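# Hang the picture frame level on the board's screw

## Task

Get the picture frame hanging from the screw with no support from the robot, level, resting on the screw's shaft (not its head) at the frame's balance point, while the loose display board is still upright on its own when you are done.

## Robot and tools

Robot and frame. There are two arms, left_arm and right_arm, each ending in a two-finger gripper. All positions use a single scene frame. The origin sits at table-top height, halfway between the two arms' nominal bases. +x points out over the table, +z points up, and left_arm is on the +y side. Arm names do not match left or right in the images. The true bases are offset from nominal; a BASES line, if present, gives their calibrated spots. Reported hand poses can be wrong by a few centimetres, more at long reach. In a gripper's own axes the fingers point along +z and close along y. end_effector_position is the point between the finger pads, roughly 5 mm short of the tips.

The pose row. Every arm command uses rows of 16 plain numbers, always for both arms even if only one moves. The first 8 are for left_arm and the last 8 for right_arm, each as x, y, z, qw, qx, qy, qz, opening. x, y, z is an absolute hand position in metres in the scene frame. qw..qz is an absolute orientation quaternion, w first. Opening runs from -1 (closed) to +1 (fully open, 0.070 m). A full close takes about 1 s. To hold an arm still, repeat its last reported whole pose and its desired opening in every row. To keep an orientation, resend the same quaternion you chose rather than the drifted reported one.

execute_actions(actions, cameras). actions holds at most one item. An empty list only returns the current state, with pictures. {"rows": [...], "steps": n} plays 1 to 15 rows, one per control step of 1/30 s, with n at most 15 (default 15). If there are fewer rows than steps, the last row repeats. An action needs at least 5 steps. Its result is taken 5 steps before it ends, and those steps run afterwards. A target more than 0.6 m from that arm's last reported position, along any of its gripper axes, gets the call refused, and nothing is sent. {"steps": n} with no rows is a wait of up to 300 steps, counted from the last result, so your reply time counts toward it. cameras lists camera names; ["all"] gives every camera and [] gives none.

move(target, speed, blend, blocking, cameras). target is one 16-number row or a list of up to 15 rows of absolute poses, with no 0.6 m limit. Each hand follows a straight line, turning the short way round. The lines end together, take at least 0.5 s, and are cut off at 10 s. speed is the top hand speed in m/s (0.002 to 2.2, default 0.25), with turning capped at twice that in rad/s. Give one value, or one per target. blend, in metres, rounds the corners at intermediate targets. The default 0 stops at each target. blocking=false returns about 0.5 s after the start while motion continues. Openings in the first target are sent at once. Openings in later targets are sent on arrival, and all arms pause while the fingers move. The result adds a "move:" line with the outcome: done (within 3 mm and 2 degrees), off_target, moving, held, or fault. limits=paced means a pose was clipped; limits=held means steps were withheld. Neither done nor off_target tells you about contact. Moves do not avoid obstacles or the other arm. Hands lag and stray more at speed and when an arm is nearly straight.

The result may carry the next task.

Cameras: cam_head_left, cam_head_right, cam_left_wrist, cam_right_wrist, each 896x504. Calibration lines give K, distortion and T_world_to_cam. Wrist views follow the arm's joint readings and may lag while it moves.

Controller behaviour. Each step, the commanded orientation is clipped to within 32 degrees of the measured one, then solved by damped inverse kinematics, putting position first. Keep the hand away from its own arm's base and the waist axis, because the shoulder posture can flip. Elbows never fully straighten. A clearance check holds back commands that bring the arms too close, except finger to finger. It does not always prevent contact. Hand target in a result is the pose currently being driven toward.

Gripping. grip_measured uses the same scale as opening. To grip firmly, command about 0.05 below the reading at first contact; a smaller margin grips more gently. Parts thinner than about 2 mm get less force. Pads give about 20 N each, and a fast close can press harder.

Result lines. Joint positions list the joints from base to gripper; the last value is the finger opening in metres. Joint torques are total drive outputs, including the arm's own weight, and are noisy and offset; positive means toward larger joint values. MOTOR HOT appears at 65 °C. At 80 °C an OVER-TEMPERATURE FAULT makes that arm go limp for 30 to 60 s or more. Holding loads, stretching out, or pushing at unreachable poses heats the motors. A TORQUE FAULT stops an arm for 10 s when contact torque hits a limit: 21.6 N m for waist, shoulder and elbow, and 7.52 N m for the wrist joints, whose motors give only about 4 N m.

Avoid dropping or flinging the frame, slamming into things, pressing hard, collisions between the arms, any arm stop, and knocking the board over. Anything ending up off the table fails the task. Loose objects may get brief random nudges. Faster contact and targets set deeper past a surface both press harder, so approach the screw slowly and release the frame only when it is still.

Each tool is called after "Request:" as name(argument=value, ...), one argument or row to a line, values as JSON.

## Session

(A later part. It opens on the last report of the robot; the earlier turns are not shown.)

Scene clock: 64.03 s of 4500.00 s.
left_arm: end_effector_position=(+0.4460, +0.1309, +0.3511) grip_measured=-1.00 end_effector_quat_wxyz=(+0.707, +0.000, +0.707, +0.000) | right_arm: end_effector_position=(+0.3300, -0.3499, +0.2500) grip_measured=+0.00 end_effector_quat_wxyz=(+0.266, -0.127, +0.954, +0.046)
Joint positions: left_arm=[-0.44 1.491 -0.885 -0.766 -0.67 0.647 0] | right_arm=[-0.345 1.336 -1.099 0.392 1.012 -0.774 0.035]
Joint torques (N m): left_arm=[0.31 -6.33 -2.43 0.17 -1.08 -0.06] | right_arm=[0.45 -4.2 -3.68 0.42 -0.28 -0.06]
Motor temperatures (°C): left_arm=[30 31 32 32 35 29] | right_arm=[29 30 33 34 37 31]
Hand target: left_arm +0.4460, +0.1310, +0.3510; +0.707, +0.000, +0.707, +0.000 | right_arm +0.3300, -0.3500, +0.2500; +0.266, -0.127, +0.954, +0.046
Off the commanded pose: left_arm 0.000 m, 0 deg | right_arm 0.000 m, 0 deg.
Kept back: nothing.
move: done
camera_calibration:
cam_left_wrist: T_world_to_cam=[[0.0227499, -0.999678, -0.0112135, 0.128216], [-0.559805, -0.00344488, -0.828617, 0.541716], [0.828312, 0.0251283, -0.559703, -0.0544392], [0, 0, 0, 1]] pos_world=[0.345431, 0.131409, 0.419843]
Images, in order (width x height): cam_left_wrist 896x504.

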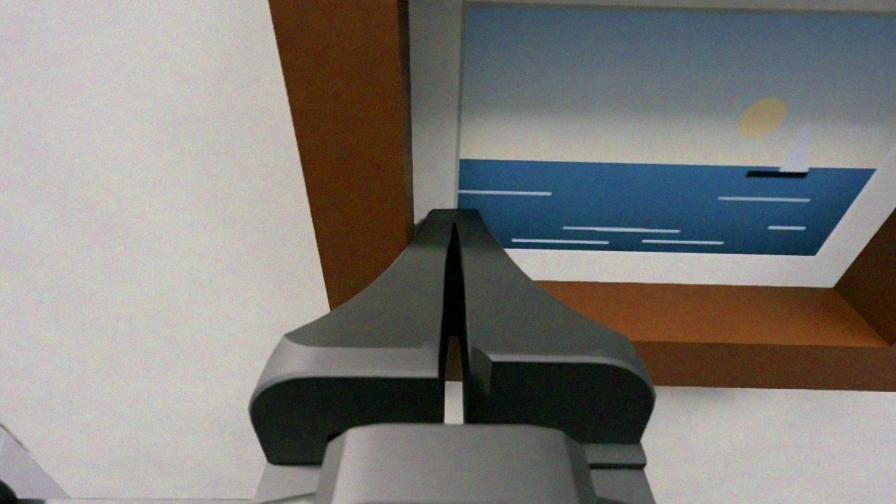

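Request:
move(
  target=[
    [0.446, 0.137, 0.351, 0.7071, 0, 0.7071, 0, -1, 0.33, -0.35, 0.25, 0.266, -0.127, 0.954, 0.046, 0.0],
  ],
  speed=0.02,
  cameras=["cam_left_wrist"],
)

Request:
move(
  target=[
    [0.446, 0.112, 0.351, 0.7071, 0, 0.7071, 0, -1, 0.33, -0.35, 0.25, 0.266, -0.127, 0.954, 0.046, 0.0],
  ],
  speed=0.01,
  cameras=["cam_left_wrist","cam_head_left","cam_head_right"],
)

Request:
zoom_image(
  camera="cam_head_left",
  region=[360, 20, 470, 110],
)

Request:
zoom_image(
  camera="cam_head_right",
  region=[350, 20, 460, 110],
)

Scene clock: 65.07 s of 4500.00 s.
left_arm: end_effector_position=(+0.4460, +0.1364, +0.3518) grip_measured=-1.00 end_effector_quat_wxyz=(+0.708, +0.001, +0.706, +0.000) | right_arm: end_effector_position=(+0.3300, -0.3499, +0.2500) grip_measured=+0.00 end_effector_quat_wxyz=(+0.266, -0.127, +0.954, +0.046)
Joint positions: left_arm=[-0.419 1.482 -0.877 -0.736 -0.658 0.624 0] | right_arm=[-0.345 1.336 -1.099 0.392 1.012 -0.774 0.035]
Joint torques (N m): left_arm=[2.46 -5.57 -1.04 -0.44 -0.89 -0.2] | right_arm=[0.47 -4.2 -3.68 0.42 -0.27 -0.06]
Motor temperatures (°C): left_arm=[30 31 32 32 35 29] | right_arm=[29 30 33 34 37 31]
Hand target: left_arm +0.4460, +0.1370, +0.3510; +0.707, +0.000, +0.707, +0.000 | right_arm +0.3300, -0.3500, +0.2500; +0.266, -0.127, +0.954, +0.046
Off the commanded pose: left_arm 0.001 m, 0 deg | right_arm 0.000 m, 0 deg.
Kept back: nothing.
move: done
camera_calibration:
cam_left_wrist: T_world_to_cam=[[0.021952, -0.999685, -0.0121771, 0.134405], [-0.558095, -0.0021477, -0.829775, 0.541674], [0.829487, 0.0250112, -0.557966, -0.0553085], [0, 0, 0, 1]] pos_world=[0.345232, 0.13691, 0.420244]
Images, in order (width x height): cam_left_wrist 896x504.

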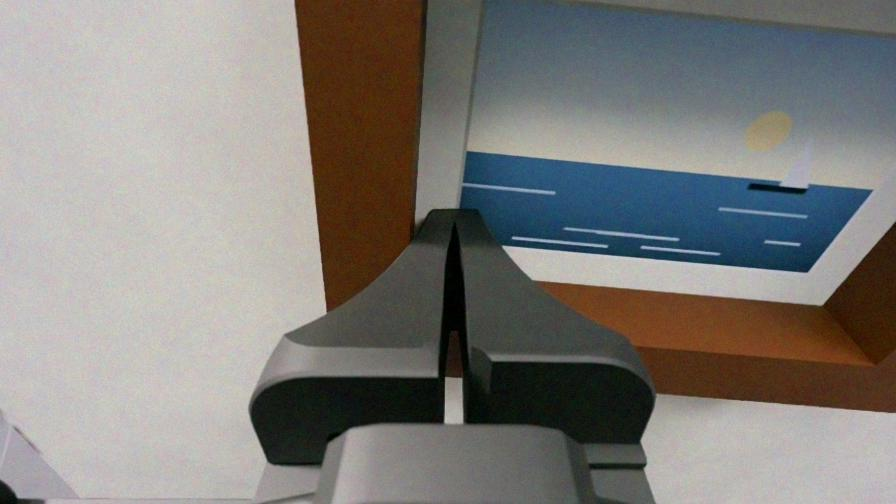

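Scene clock: 67.80 s of 4500.00 s.
left_arm: end_effector_position=(+0.4459, +0.1119, +0.3508) grip_measured=-1.00 end_effector_quat_wxyz=(+0.707, +0.000, +0.707, +0.000) | right_arm: end_effector_position=(+0.3300, -0.3499, +0.2500) grip_measured=+0.00 end_effector_quat_wxyz=(+0.266, -0.127, +0.954, +0.046)
Joint positions: left_arm=[-0.508 1.52 -0.917 -0.852 -0.71 0.714 0] | right_arm=[-0.345 1.336 -1.099 0.392 1.012 -0.774 0.035]
Joint torques (N m): left_arm=[-0.31 -5.18 -3.33 0.33 -1.18 -0.07] | right_arm=[0.5 -4.18 -3.72 0.41 -0.27 -0.05]
Motor temperatures (°C): left_arm=[30 31 32 32 35 29] | right_arm=[29 30 33 34 37 31]
Hand target: left_arm +0.4460, +0.1120, +0.3510; +0.707, +0.000, +0.707, +0.000 | right_arm +0.3300, -0.3500, +0.2500; +0.266, -0.127, +0.954, +0.046
Off the commanded pose: left_arm 0.000 m, 0 deg | right_arm 0.000 m, 0 deg.
Kept back: nothing.
move: done
camera_calibration:
cam_left_wrist: T_world_to_cam=[[0.0228444, -0.999674, -0.0114344, 0.109279], [-0.560701, -0.00334214, -0.828011, 0.541445], [0.827703, 0.0253267, -0.560595, -0.0535669], [0, 0, 0, 1]] pos_world=[0.34543, 0.112409, 0.419543]
Images, in order (width x height): cam_head_left 896x504, cam_head_right 896x504, cam_left_wrist 896x504.

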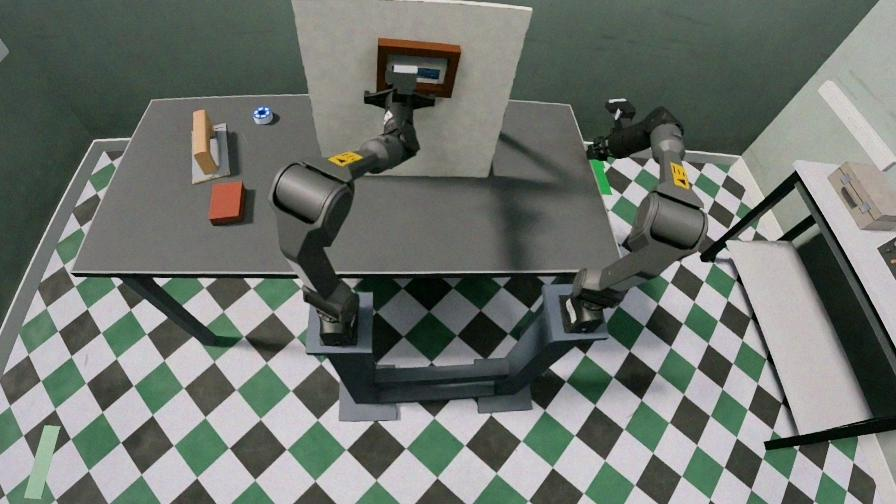

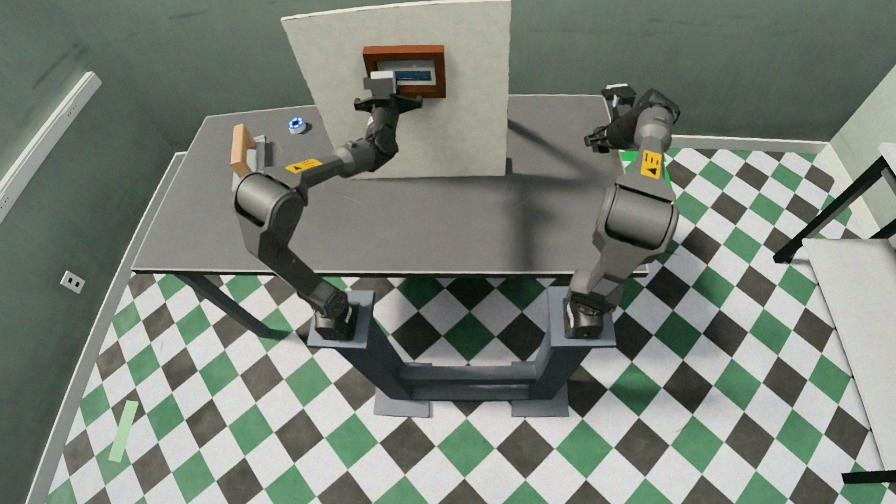

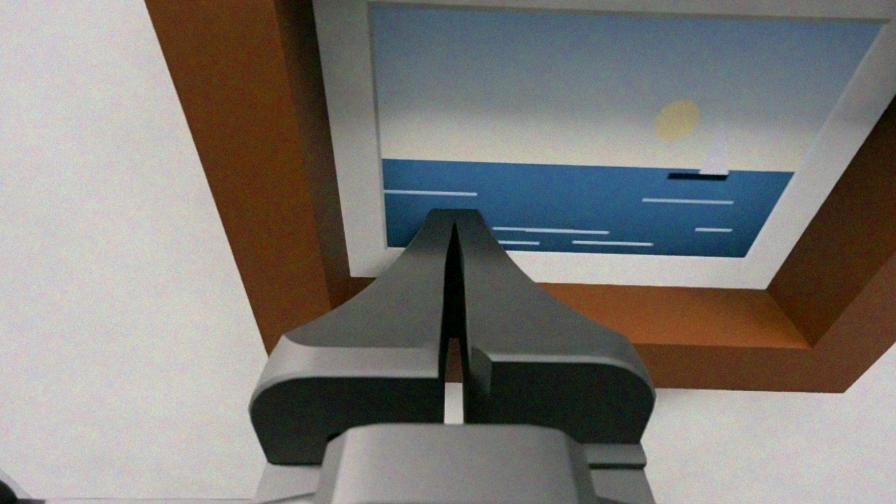

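Scaled by 4.582 from the camera's 896x504 image, which has a finer 1280x720 frame.

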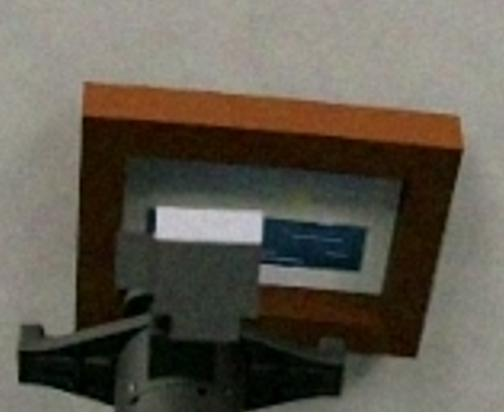

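Scaled by 4.582 from the camera's 896x504 image, which has a finer 1280x720 frame.

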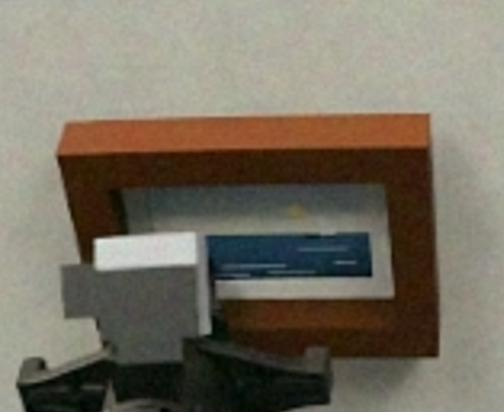

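Request:
move(
  target=[
    [0.446, 0.028, 0.351, 0.7071, 0, 0.7071, 0, -1, 0.33, -0.35, 0.25, 0.266, -0.127, 0.954, 0.046, 0.0],
  ],
  speed=0.1,
  cameras=["cam_left_wrist"],
)

Request:
move(
  target=[
    [0.446, 0.017, 0.351, 0.7071, 0, 0.7071, 0, -1, 0.33, -0.35, 0.25, 0.266, -0.127, 0.954, 0.046, 0.0],
  ],
  speed=0.02,
  cameras=["cam_left_wrist"],
)

Scene clock: 69.27 s of 4500.00 s.
left_arm: end_effector_position=(+0.4461, +0.0274, +0.3508) grip_measured=-1.00 end_effector_quat_wxyz=(+0.707, +0.000, +0.707, +0.000) | right_arm: end_effector_position=(+0.3300, -0.3499, +0.2500) grip_measured=+0.00 end_effector_quat_wxyz=(+0.266, -0.127, +0.954, +0.046)
Joint positions: left_arm=[-0.752 1.689 -1.12 -1.116 -0.87 0.922 0] | right_arm=[-0.345 1.336 -1.099 0.392 1.012 -0.774 0.035]
Joint torques (N m): left_arm=[0.31 -7.36 -2.27 0.65 -0.92 -0.18] | right_arm=[0.44 -4.15 -3.74 0.41 -0.27 -0.05]
Motor temperatures (°C): left_arm=[30 31 32 32 35 29] | right_arm=[29 30 33 34 37 31]
Hand target: left_arm +0.4460, +0.0280, +0.3510; +0.707, +0.000, +0.707, +0.000 | right_arm +0.3300, -0.3500, +0.2500; +0.266, -0.127, +0.954, +0.046
Off the commanded pose: left_arm 0.001 m, 0 deg | right_arm 0.000 m, 0 deg.
Kept back: nothing.
move: done
camera_calibration:
cam_left_wrist: T_world_to_cam=[[0.0228092, -0.999668, -0.0120078, 0.0249549], [-0.560408, -0.00283837, -0.828212, 0.541243], [0.827903, 0.0256201, -0.560287, -0.0517963], [0, 0, 0, 1]] pos_world=[0.34563, 0.0278099, 0.419543]
Images, in order (width x height): cam_left_wrist 896x504.

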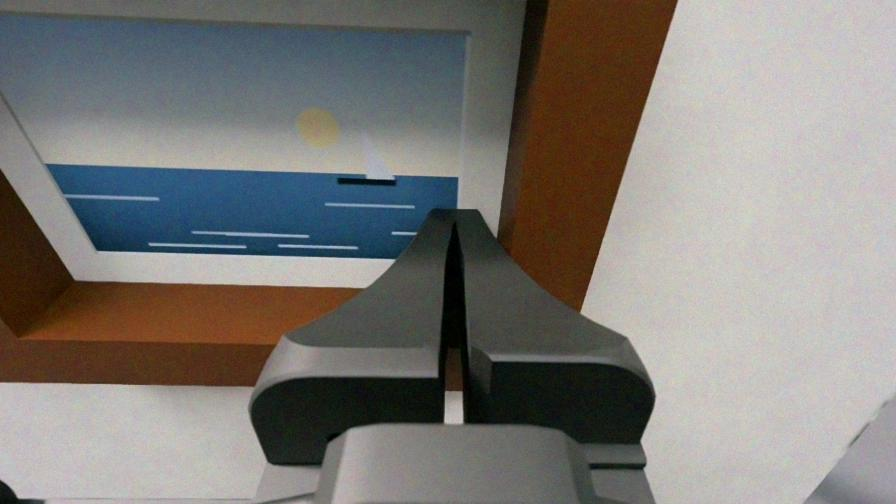

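Scene clock: 70.03 s of 4500.00 s.
left_arm: end_effector_position=(+0.4461, +0.0173, +0.3513) grip_measured=-1.00 end_effector_quat_wxyz=(+0.707, -0.001, +0.707, +0.000) | right_arm: end_effector_position=(+0.3300, -0.3499, +0.2500) grip_measured=+0.00 end_effector_quat_wxyz=(+0.266, -0.127, +0.954, +0.046)
Joint positions: left_arm=[-0.777 1.712 -1.152 -1.141 -0.888 0.943 0] | right_arm=[-0.345 1.336 -1.099 0.392 1.012 -0.774 0.035]
Joint torques (N m): left_arm=[-1 -6.14 -3.19 0.55 -0.54 -0.02] | right_arm=[0.44 -4.13 -3.7 0.41 -0.27 -0.05]
Motor temperatures (°C): left_arm=[30 31 32 32 35 29] | right_arm=[29 30 33 34 37 31]
Hand target: left_arm +0.4460, +0.0170, +0.3510; +0.707, +0.000, +0.707, +0.000 | right_arm +0.3300, -0.3500, +0.2500; +0.266, -0.127, +0.954, +0.046
Off the commanded pose: left_arm 0.000 m, 0 deg | right_arm 0.000 m, 0 deg.
Kept back: nothing.
move: done
camera_calibration:
cam_left_wrist: T_world_to_cam=[[0.0242334, -0.99965, -0.0106515, 0.013805], [-0.559554, -0.00473378, -0.82878, 0.541411], [0.828439, 0.0260442, -0.559473, -0.0516828], [0, 0, 0, 1]] pos_world=[0.345431, 0.0177092, 0.419943]
Images, in order (width x height): cam_left_wrist 896x504.

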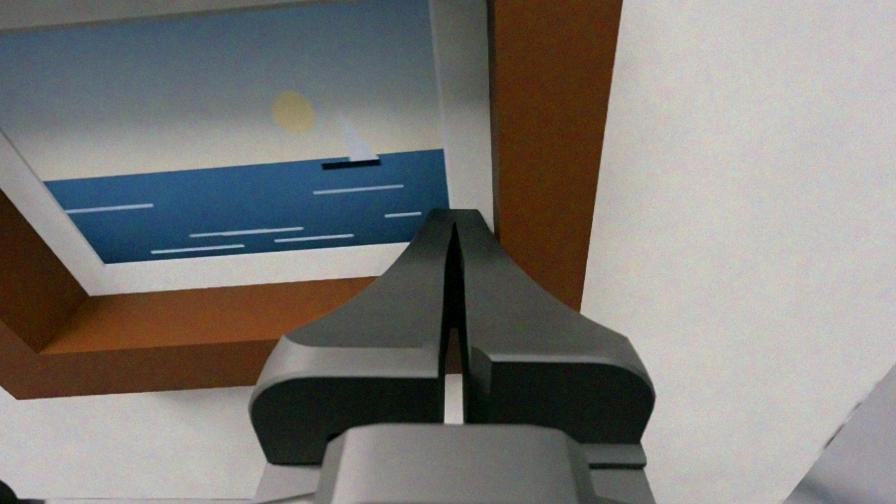

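Request:
move(
  target=[
    [0.446, 0.013, 0.351, 0.7071, 0, 0.7071, 0, -1, 0.33, -0.35, 0.25, 0.266, -0.127, 0.954, 0.046, 0.0],
  ],
  speed=0.02,
  cameras=["cam_left_wrist"],
)

Request:
move(
  target=[
    [0.446, 0.038, 0.351, 0.7071, 0, 0.7071, 0, -1, 0.33, -0.35, 0.25, 0.266, -0.127, 0.954, 0.046, 0.0],
  ],
  speed=0.01,
  cameras=["cam_left_wrist","cam_head_left","cam_head_right"],
)

Request:
zoom_image(
  camera="cam_head_left",
  region=[360, 20, 470, 110],
)

Request:
zoom_image(
  camera="cam_head_right",
  region=[350, 20, 460, 110],
)

Scene clock: 71.03 s of 4500.00 s.
left_arm: end_effector_position=(+0.4462, +0.0149, +0.3527) grip_measured=-1.00 end_effector_quat_wxyz=(+0.708, -0.003, +0.706, +0.001) | right_arm: end_effector_position=(+0.3300, -0.3499, +0.2500) grip_measured=+0.00 end_effector_quat_wxyz=(+0.266, -0.127, +0.954, +0.046)
Joint positions: left_arm=[-0.784 1.719 -1.165 -1.15 -0.897 0.95 0] | right_arm=[-0.345 1.336 -1.099 0.392 1.012 -0.774 0.035]
Joint torques (N m): left_arm=[-5.69 -3.55 -2.14 0.71 1.57 0.16] | right_arm=[0.44 -4.12 -3.74 0.4 -0.27 -0.04]
Motor temperatures (°C): left_arm=[30 31 32 32 35 29] | right_arm=[29 30 33 34 37 31]
Hand target: left_arm +0.4460, +0.0130, +0.3510; +0.707, +0.000, +0.707, +0.000 | right_arm +0.3300, -0.3500, +0.2500; +0.266, -0.127, +0.954, +0.046
Off the commanded pose: left_arm 0.003 m, 0 deg | right_arm 0.000 m, 0 deg.
Kept back: nothing.
move: done
camera_calibration:
cam_left_wrist: T_world_to_cam=[[0.028266, -0.999564, -0.00847633, 0.00880688], [-0.556904, -0.0087054, -0.830531, 0.542193], [0.830096, 0.0281963, -0.556907, -0.052683], [0, 0, 0, 1]] pos_world=[0.345432, 0.0150085, 0.421043]
Images, in order (width x height): cam_left_wrist 896x504.

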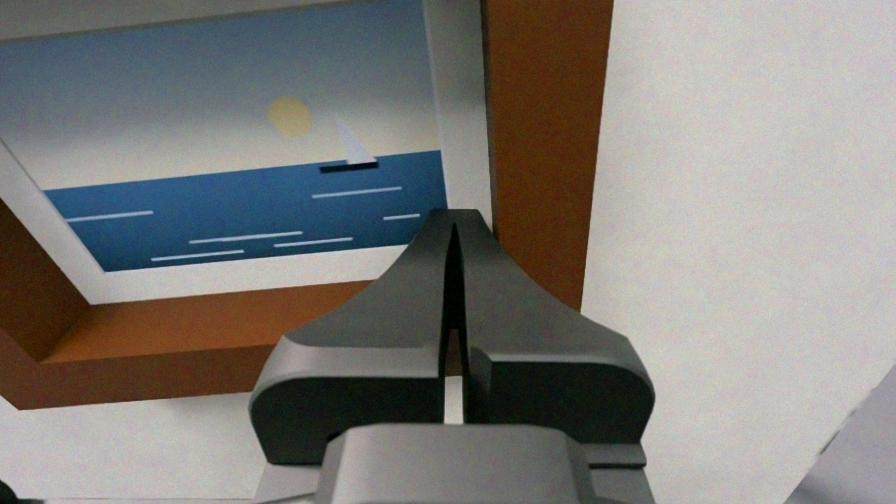

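Scene clock: 73.77 s of 4500.00 s.
left_arm: end_effector_position=(+0.4461, +0.0380, +0.3510) grip_measured=-1.00 end_effector_quat_wxyz=(+0.707, +0.000, +0.707, +0.000) | right_arm: end_effector_position=(+0.3300, -0.3499, +0.2500) grip_measured=+0.00 end_effector_quat_wxyz=(+0.266, -0.127, +0.954, +0.046)
Joint positions: left_arm=[-0.727 1.665 -1.09 -1.09 -0.854 0.9 0] | right_arm=[-0.345 1.336 -1.099 0.392 1.012 -0.774 0.035]
Joint torques (N m): left_arm=[0.08 -7.54 -2.46 0.59 -0.78 -0.12] | right_arm=[0.39 -4.07 -3.72 0.4 -0.25 -0.04]
Motor temperatures (°C): left_arm=[30 32 32 32 35 29] | right_arm=[29 30 33 34 37 31]
Hand target: left_arm +0.4460, +0.0380, +0.3510; +0.707, +0.000, +0.707, +0.000 | right_arm +0.3300, -0.3500, +0.2500; +0.266, -0.127, +0.954, +0.046
Off the commanded pose: left_arm 0.000 m, 0 deg | right_arm 0.000 m, 0 deg.
Kept back: nothing.
move: done
camera_calibration:
cam_left_wrist: T_world_to_cam=[[0.0233535, -0.999662, -0.0113967, 0.0351109], [-0.559984, -0.00363672, -0.828495, 0.541386], [0.828174, 0.0257303, -0.55988, -0.0521422], [0, 0, 0, 1]] pos_world=[0.34553, 0.0384095, 0.419743]
Images, in order (width x height): cam_head_left 896x504, cam_head_right 896x504, cam_left_wrist 896x504.

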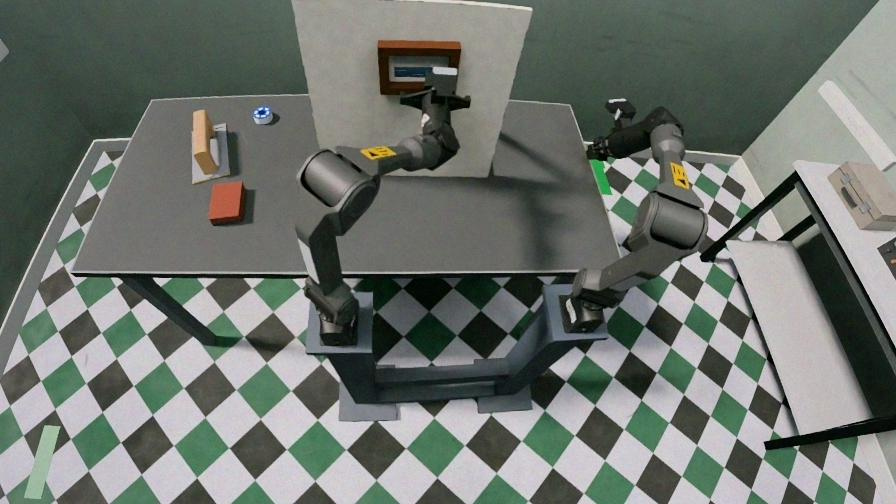

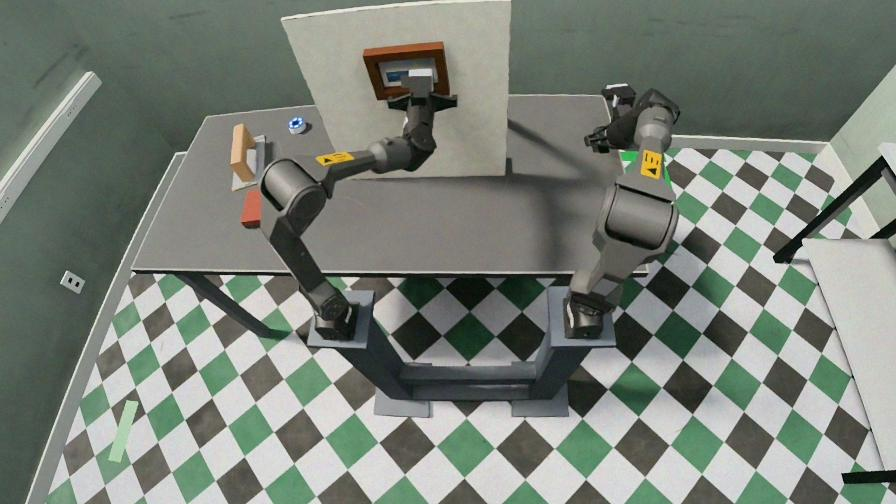

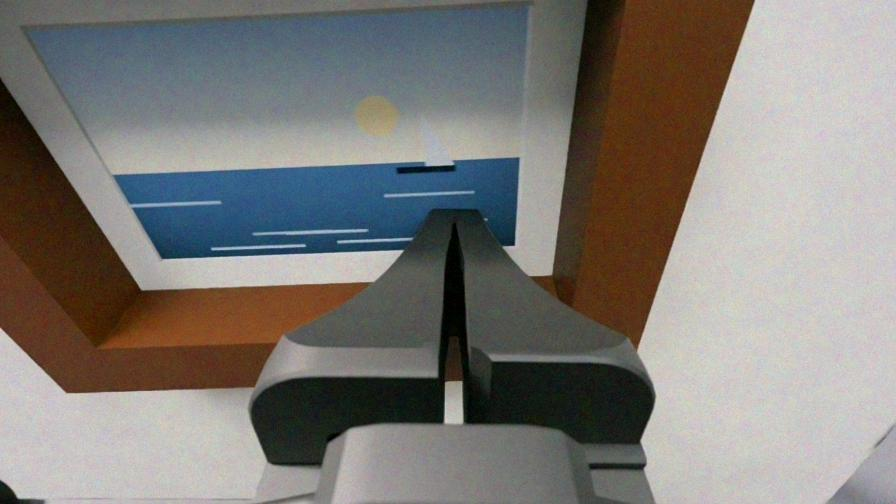

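Scaled by 4.582 from the camera's 896x504 image, which has a finer 1280x720 frame.

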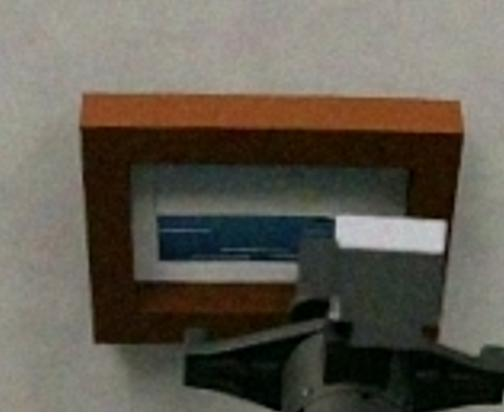

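Scaled by 4.582 from the camera's 896x504 image, which has a finer 1280x720 frame.

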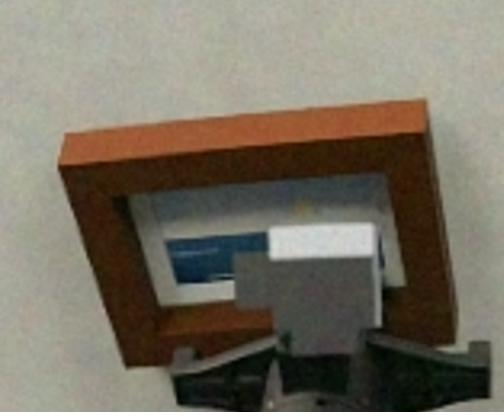

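Request:
move(
  target=[
    [0.446, 0.075, 0.351, 0.7071, 0, 0.7071, 0, -1, 0.33, -0.35, 0.25, 0.266, -0.127, 0.954, 0.046, 0.0],
    [0.33, 0.085, 0.36, 0.7071, 0, 0.7071, 0, -1, 0.33, -0.35, 0.25, 0.266, -0.127, 0.954, 0.046, 0.0],
  ],
  speed=0.15,
  cameras=["cam_left_wrist"],
)

Request:
zoom_image(
  camera="cam_left_wrist",
  region=[0, 200, 300, 504],
)

Request:
zoom_image(
  camera="cam_left_wrist",
  region=[640, 150, 896, 504],
)

Request:
zoom_image(
  camera="cam_left_wrist",
  region=[220, 0, 640, 240],
)

Scene clock: 75.87 s of 4500.00 s.
left_arm: end_effector_position=(+0.3296, +0.0852, +0.3602) grip_measured=-1.00 end_effector_quat_wxyz=(+0.707, +0.000, +0.707, +0.000) | right_arm: end_effector_position=(+0.3300, -0.3499, +0.2500) grip_measured=+0.00 end_effector_quat_wxyz=(+0.266, -0.127, +0.954, +0.046)
Joint positions: left_arm=[-0.961 1.256 -0.708 -1.272 -1.037 1.027 0] | right_arm=[-0.345 1.336 -1.099 0.392 1.012 -0.774 0.035]
Joint torques (N m): left_arm=[0.67 -3.1 -2.94 0.8 -0.61 -0.19] | right_arm=[0.42 -4.1 -3.75 0.39 -0.24 -0.03]
Motor temperatures (°C): left_arm=[30 32 32 32 35 29] | right_arm=[29 30 33 34 37 31]
Hand target: left_arm +0.3300, +0.0850, +0.3600; +0.707, +0.000, +0.707, +0.000 | right_arm +0.3300, -0.3500, +0.2500; +0.266, -0.127, +0.954, +0.046
Off the commanded pose: left_arm 0.000 m, 0 deg | right_arm 0.000 m, 0 deg.
Kept back: nothing.
move: done
camera_calibration:
cam_left_wrist: T_world_to_cam=[[0.0231163, -0.999674, -0.0108607, 0.0849454], [-0.559866, -0.00394445, -0.828574, 0.483975], [0.82826, 0.0252341, -0.559775, 0.0482542], [0, 0, 0, 1]] pos_world=[0.229031, 0.0856091, 0.428943]
Images, in order (width x height): cam_left_wrist 896x504.

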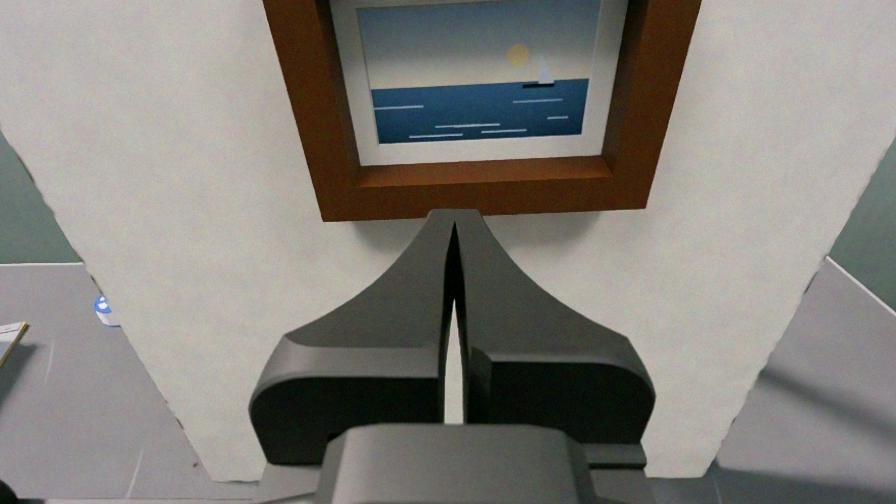

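Scaled by 1.658 from the camera's 896x504 image, which has a finer 1280x720 frame.

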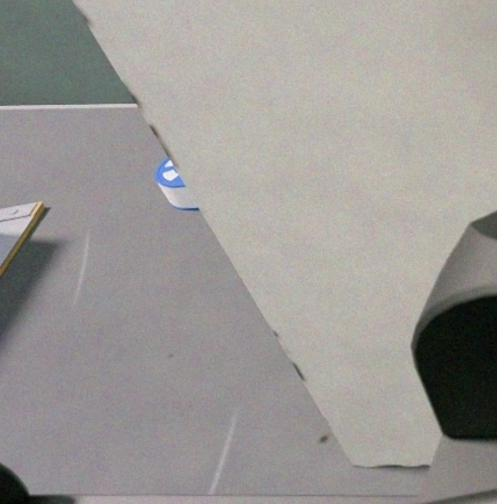

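Scaled by 1.424 from the camera's 896x504 image, which has a finer 1280x720 frame.

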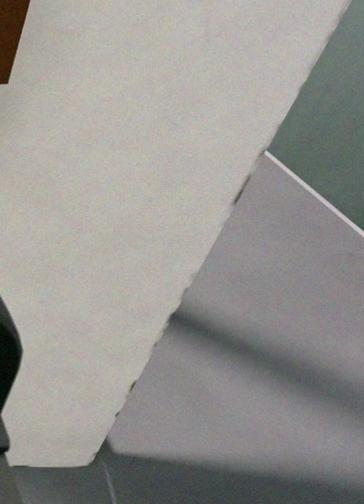

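Scaled by 1.200 from the camera's 896x504 image, which has a finer 1280x720 frame.

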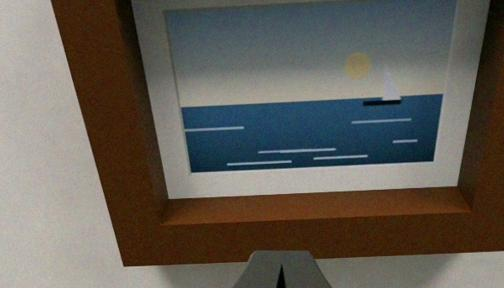

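Request:
move(
  target=[
    [0.39, 0.085, 0.353, 0.7071, 0, 0.7071, 0, -1, 0.33, -0.35, 0.25, 0.266, -0.127, 0.954, 0.046, 0.0],
    [0.446, 0.085, 0.351, 0.7071, 0, 0.7071, 0, -1, 0.33, -0.35, 0.25, 0.266, -0.127, 0.954, 0.046, 0.0],
    [0.446, 0.120, 0.351, 0.7071, 0, 0.7071, 0, -1, 0.33, -0.35, 0.25, 0.266, -0.127, 0.954, 0.046, 0.0],
    [0.446, 0.1285, 0.351, 0.7071, 0, 0.7071, 0, -1, 0.33, -0.35, 0.25, 0.266, -0.127, 0.954, 0.046, 0.0],
  ],
  speed=[0.15,0.08,0.08,0.02],
  cameras=["cam_left_wrist"],
)

Request:
zoom_image(
  camera="cam_left_wrist",
  region=[420, 120, 896, 400],
)

Scene clock: 79.90 s of 4500.00 s.
left_arm: end_effector_position=(+0.4460, +0.1286, +0.3511) grip_measured=-1.00 end_effector_quat_wxyz=(+0.707, +0.000, +0.707, +0.000) | right_arm: end_effector_position=(+0.3300, -0.3499, +0.2500) grip_measured=+0.00 end_effector_quat_wxyz=(+0.266, -0.127, +0.954, +0.046)
Joint positions: left_arm=[-0.449 1.494 -0.889 -0.779 -0.675 0.656 0] | right_arm=[-0.345 1.336 -1.099 0.392 1.012 -0.774 0.035]
Joint torques (N m): left_arm=[-0.36 -6.52 -2.57 0.28 -1.01 -0.07] | right_arm=[0.41 -4.08 -3.74 0.39 -0.24 -0.02]
Motor temperatures (°C): left_arm=[30 32 32 32 35 29] | right_arm=[29 30 33 34 37 31]
Hand target: left_arm +0.4460, +0.1285, +0.3510; +0.707, +0.000, +0.707, +0.000 | right_arm +0.3300, -0.3500, +0.2500; +0.266, -0.127, +0.954, +0.046
Off the commanded pose: left_arm 0.000 m, 0 deg | right_arm 0.000 m, 0 deg.
Kept back: nothing.
move: done
camera_calibration:
cam_left_wrist: T_world_to_cam=[[0.0233614, -0.999666, -0.0110351, 0.125528], [-0.559981, -0.00394068, -0.828496, 0.541698], [0.828176, 0.0255343, -0.559886, -0.0543634], [0, 0, 0, 1]] pos_world=[0.34543, 0.129009, 0.419743]
Images, in order (width x height): cam_left_wrist 896x504.

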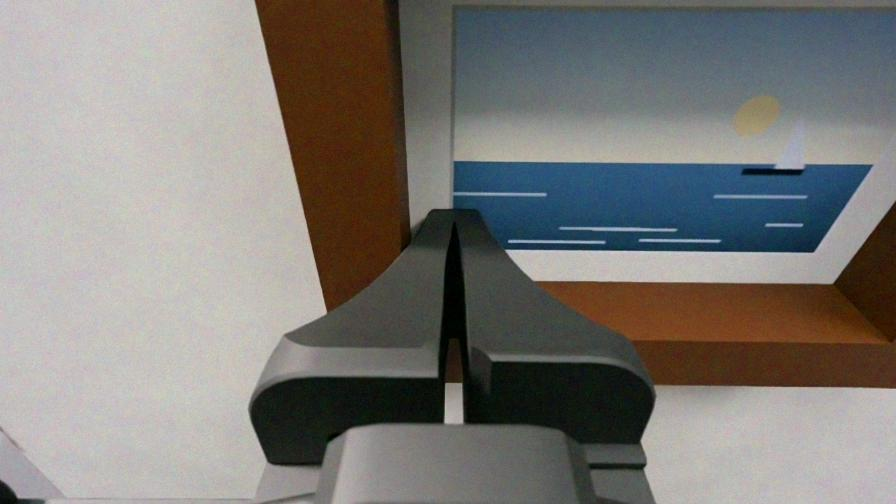

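Scaled by 1.059 from the camera's 896x504 image, which has a finer 1280x720 frame.

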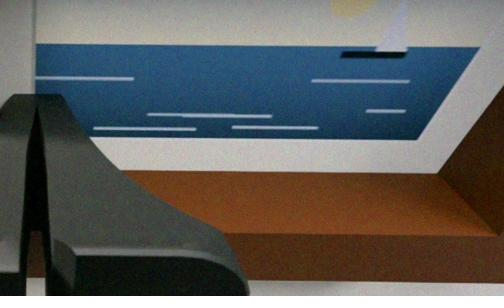

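Request:
move(
  target=[
    [0.446, 0.035, 0.351, 0.7071, 0, 0.7071, 0, -1, 0.33, -0.35, 0.25, 0.266, -0.127, 0.954, 0.046, 0.0],
    [0.446, 0.0225, 0.351, 0.7071, 0, 0.7071, 0, -1, 0.33, -0.35, 0.25, 0.266, -0.127, 0.954, 0.046, 0.0],
  ],
  speed=[0.1,0.02],
  cameras=["cam_left_wrist"],
)

Request:
zoom_image(
  camera="cam_left_wrist",
  region=[0, 120, 480, 400],
)

Scene clock: 82.23 s of 4500.00 s.
left_arm: end_effector_position=(+0.4461, +0.0225, +0.3511) grip_measured=-1.00 end_effector_quat_wxyz=(+0.707, +0.000, +0.707, +0.000) | right_arm: end_effector_position=(+0.3300, -0.3499, +0.2500) grip_measured=+0.00 end_effector_quat_wxyz=(+0.266, -0.127, +0.954, +0.046)
Joint positions: left_arm=[-0.764 1.699 -1.135 -1.128 -0.879 0.932 0] | right_arm=[-0.345 1.336 -1.099 0.392 1.012 -0.774 0.035]
Joint torques (N m): left_arm=[-0.47 -6.22 -3.03 0.51 -0.81 -0.05] | right_arm=[0.39 -4.01 -3.75 0.38 -0.23 -0.01]
Motor temperatures (°C): left_arm=[30 32 32 32 35 29] | right_arm=[29 30 33 34 37 31]
Hand target: left_arm +0.4460, +0.0225, +0.3510; +0.707, +0.000, +0.707, +0.000 | right_arm +0.3300, -0.3500, +0.2500; +0.266, -0.127, +0.954, +0.046
Off the commanded pose: left_arm 0.000 m, 0 deg | right_arm 0.000 m, 0 deg.
Kept back: nothing.
move: done
camera_calibration:
cam_left_wrist: T_world_to_cam=[[0.0233344, -0.999668, -0.0109004, 0.0195152], [-0.560095, -0.00404072, -0.828418, 0.541428], [0.8281, 0.025436, -0.560004, -0.0516053], [0, 0, 0, 1]] pos_world=[0.34553, 0.0230091, 0.419843]
Images, in order (width x height): cam_left_wrist 896x504.

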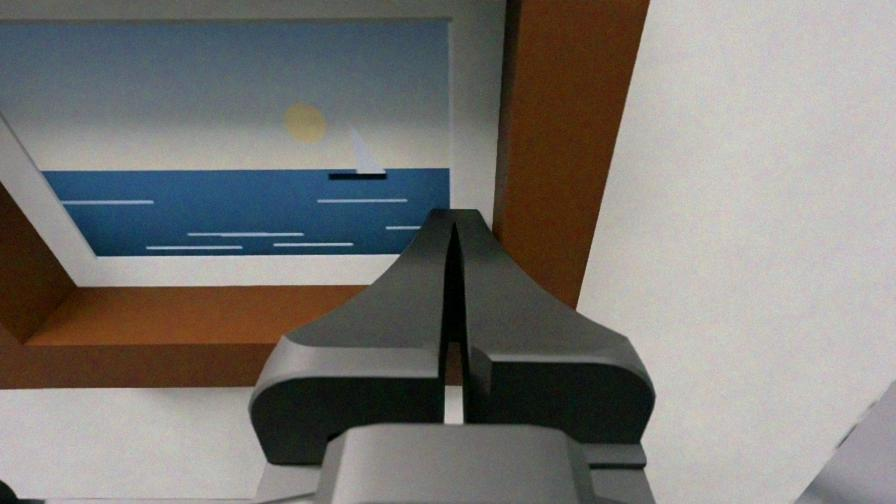

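Scaled by 1.050 from the camera's 896x504 image, which has a finer 1280x720 frame.

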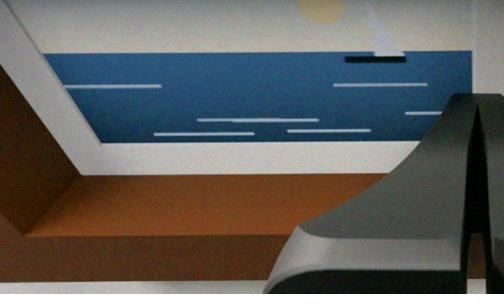

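Request:
move(
  target=[
    [0.446, 0.045, 0.351, 0.7071, 0, 0.7071, 0, -1, 0.33, -0.35, 0.25, 0.266, -0.127, 0.954, 0.046, 0.0],
    [0.446, 0.075, 0.351, 0.7071, 0, 0.7071, 0, -1, 0.33, -0.35, 0.25, 0.266, -0.127, 0.954, 0.046, 0.0],
    [0.33, 0.085, 0.36, 0.7071, 0, 0.7071, 0, -1, 0.33, -0.35, 0.25, 0.266, -0.127, 0.954, 0.046, 0.0],
  ],
  speed=[0.03,0.1,0.15],
  cameras=["cam_left_wrist","cam_head_left","cam_head_right"],
)

Request:
zoom_image(
  camera="cam_left_wrist",
  region=[220, 0, 660, 240],
)

Request:
zoom_image(
  camera="cam_head_left",
  region=[360, 20, 470, 110],
)

Request:
zoom_image(
  camera="cam_head_right",
  region=[350, 20, 460, 110],
)

Scene clock: 84.90 s of 4500.00 s.
left_arm: end_effector_position=(+0.3296, +0.0852, +0.3602) grip_measured=-1.00 end_effector_quat_wxyz=(+0.707, +0.000, +0.707, +0.000) | right_arm: end_effector_position=(+0.3300, -0.3499, +0.2500) grip_measured=+0.00 end_effector_quat_wxyz=(+0.266, -0.127, +0.954, +0.046)
Joint positions: left_arm=[-0.961 1.256 -0.708 -1.272 -1.037 1.027 0] | right_arm=[-0.345 1.336 -1.099 0.392 1.012 -0.774 0.035]
Joint torques (N m): left_arm=[0.3 -2.95 -2.94 0.71 -0.6 -0.22] | right_arm=[0.41 -3.98 -3.76 0.38 -0.22 0.01]
Motor temperatures (°C): left_arm=[30 32 32 32 35 29] | right_arm=[29 30 33 34 37 31]
Hand target: left_arm +0.3300, +0.0850, +0.3600; +0.707, +0.000, +0.707, +0.000 | right_arm +0.3300, -0.3500, +0.2500; +0.266, -0.127, +0.954, +0.046
Off the commanded pose: left_arm 0.000 m, 0 deg | right_arm 0.000 m, 0 deg.
Kept back: nothing.
move: done
camera_calibration:
cam_left_wrist: T_world_to_cam=[[0.0231155, -0.999674, -0.0108619, 0.084945], [-0.559866, -0.00394305, -0.828574, 0.483892], [0.82826, 0.0252341, -0.559775, 0.0481982], [0, 0, 0, 1]] pos_world=[0.229031, 0.0856091, 0.428843]
Images, in order (width x height): cam_head_left 896x504, cam_head_right 896x504, cam_left_wrist 896x504.

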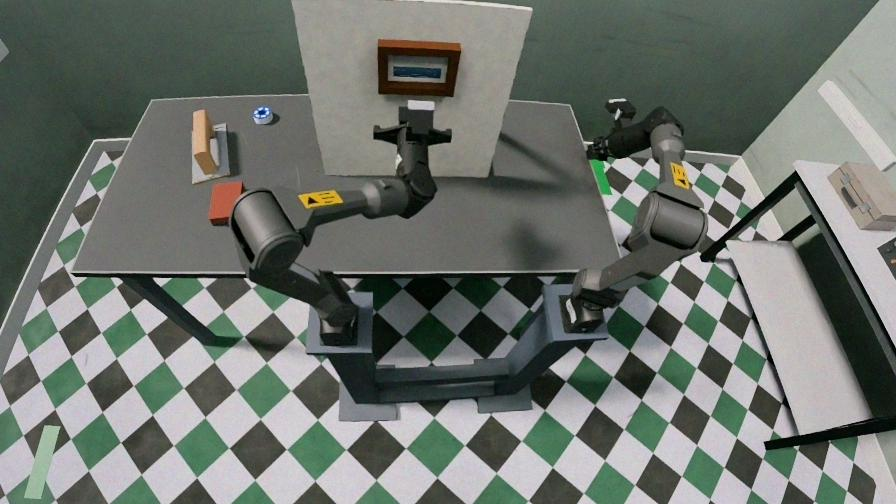

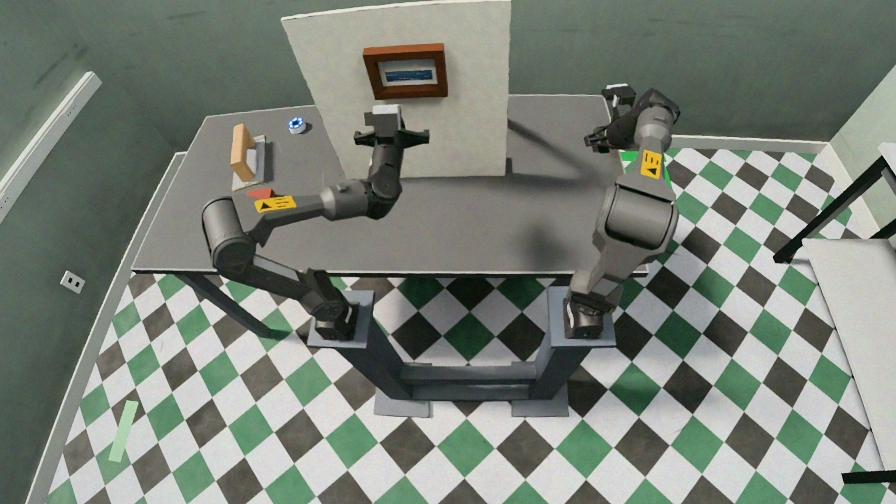

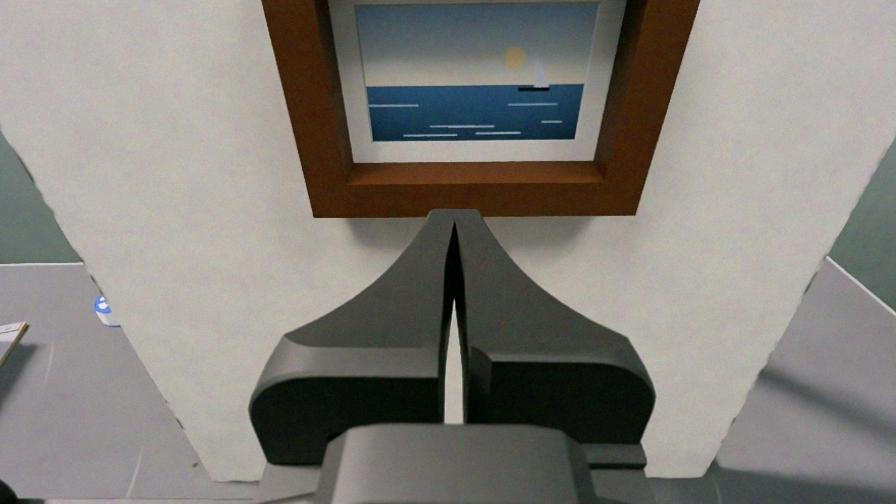

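Scaled by 1.145 from the camera's 896x504 image, which has a finer 1280x720 frame.

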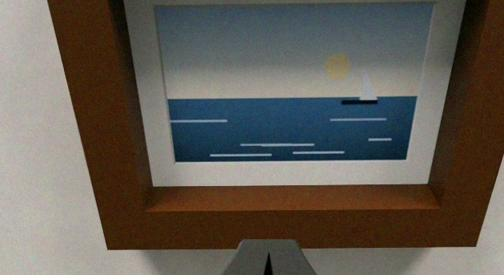

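Scaled by 4.582 from the camera's 896x504 image, which has a finer 1280x720 frame.

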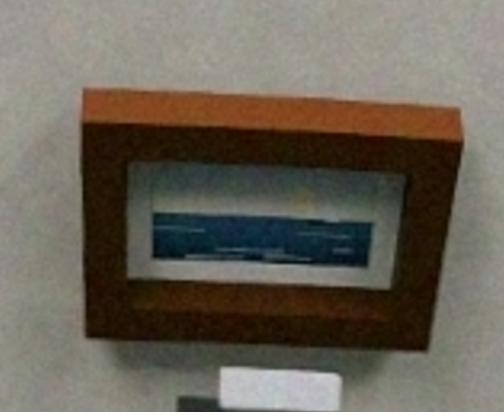

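Scaled by 4.582 from the camera's 896x504 image, which has a finer 1280x720 frame.

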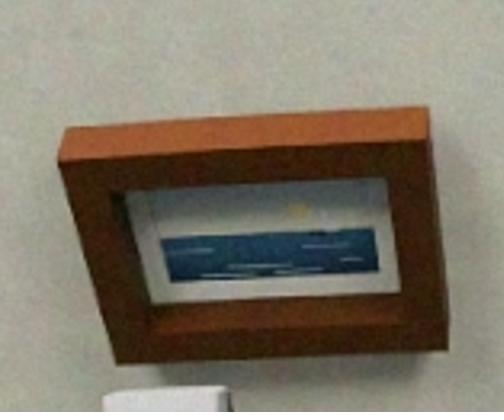

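Request:
execute_actions(
  actions=[],
)

Scene clock: 85.40 s of 4500.00 s.
left_arm: end_effector_position=(+0.3299, +0.0853, +0.3599) grip_measured=-1.00 end_effector_quat_wxyz=(+0.707, +0.000, +0.707, +0.000) | right_arm: end_effector_position=(+0.3300, -0.3499, +0.2500) grip_measured=+0.00 end_effector_quat_wxyz=(+0.266, -0.127, +0.954, +0.046)
Joint positions: left_arm=[-0.96 1.257 -0.708 -1.272 -1.037 1.026 0] | right_arm=[-0.345 1.336 -1.099 0.392 1.012 -0.774 0.035]
Joint torques (N m): left_arm=[0.43 -2.67 -3.44 0.79 -0.59 -0.23] | right_arm=[0.4 -3.96 -3.75 0.38 -0.22 0.01]
Motor temperatures (°C): left_arm=[30 32 32 32 35 29] | right_arm=[29 30 33 34 37 31]
Hand target: left_arm +0.3300, +0.0850, +0.3600; +0.707, +0.000, +0.707, +0.000 | right_arm +0.3300, -0.3500, +0.2500; +0.266, -0.127, +0.954, +0.046
Off the commanded pose: left_arm 0.000 m, 0 deg | right_arm 0.000 m, 0 deg.
Steps of this call (1-15: nothing new was sent). Readings (end_effector_position of left_arm | right_arm):
1: (+0.3296, +0.0852, +0.3602) | (+0.3300, -0.3499, +0.2500)
2: (+0.3296, +0.0852, +0.3602) | (+0.3300, -0.3499, +0.2500)
4: (+0.3296, +0.0852, +0.3602) | (+0.3300, -0.3499, +0.2500)
8: (+0.3296, +0.0852, +0.3602) | (+0.3300, -0.3499, +0.2500)
15: the state above
camera_calibration:
cam_left_wrist: T_world_to_cam=[[0.0239452, -0.999656, -0.0107236, 0.0847849], [-0.560271, -0.00453506, -0.828297, 0.483919], [0.827963, 0.0258419, -0.560186, 0.048028], [0, 0, 0, 1]] pos_world=[0.22933, 0.0857091, 0.428643]
cam_right_wrist: T_world_to_cam=[[0.230341, -0.972572, -0.0323492, -0.407552], [-0.966262, -0.232531, 0.110754, 0.203531], [-0.115238, 0.00574668, -0.993321, 0.406647], [0, 0, 0, 1]] pos_world=[0.337401, -0.351384, 0.368205]

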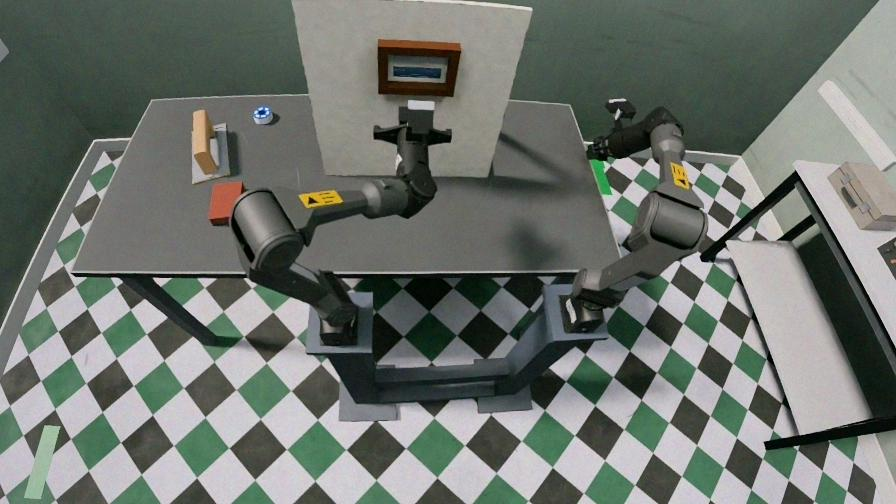

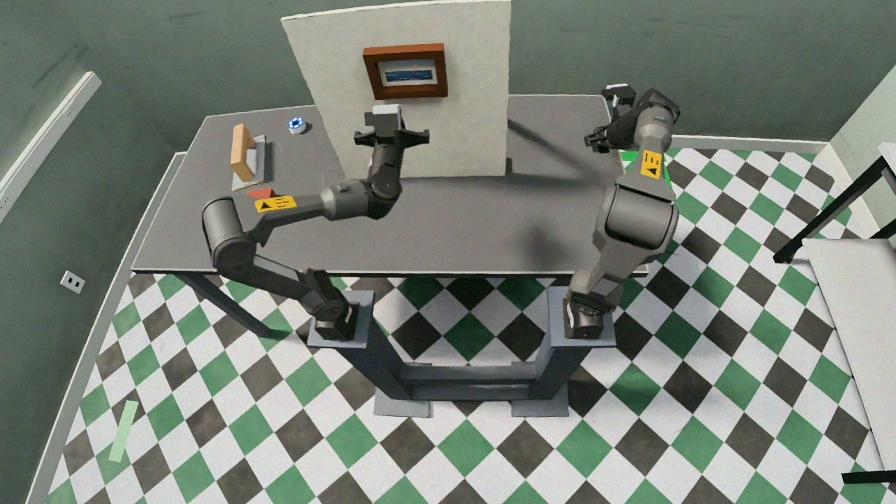

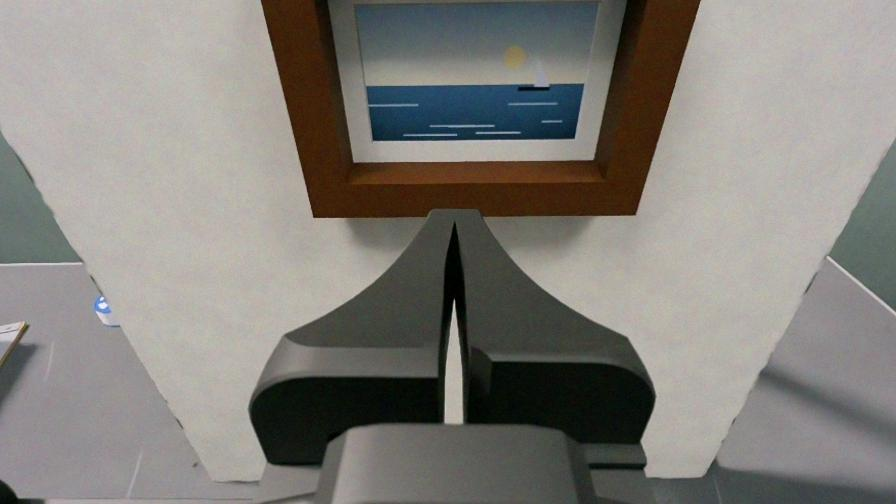

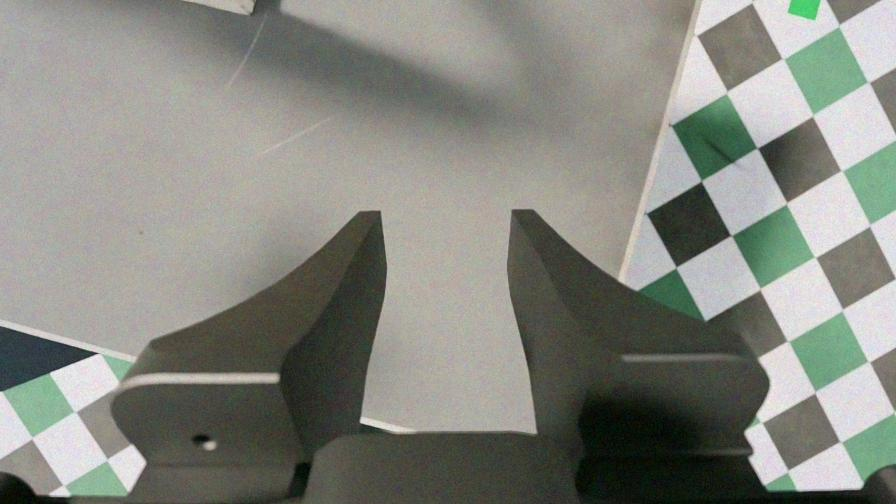

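Request:
finished_scene(
  scene=2,
)

The scene is finished: the task was done.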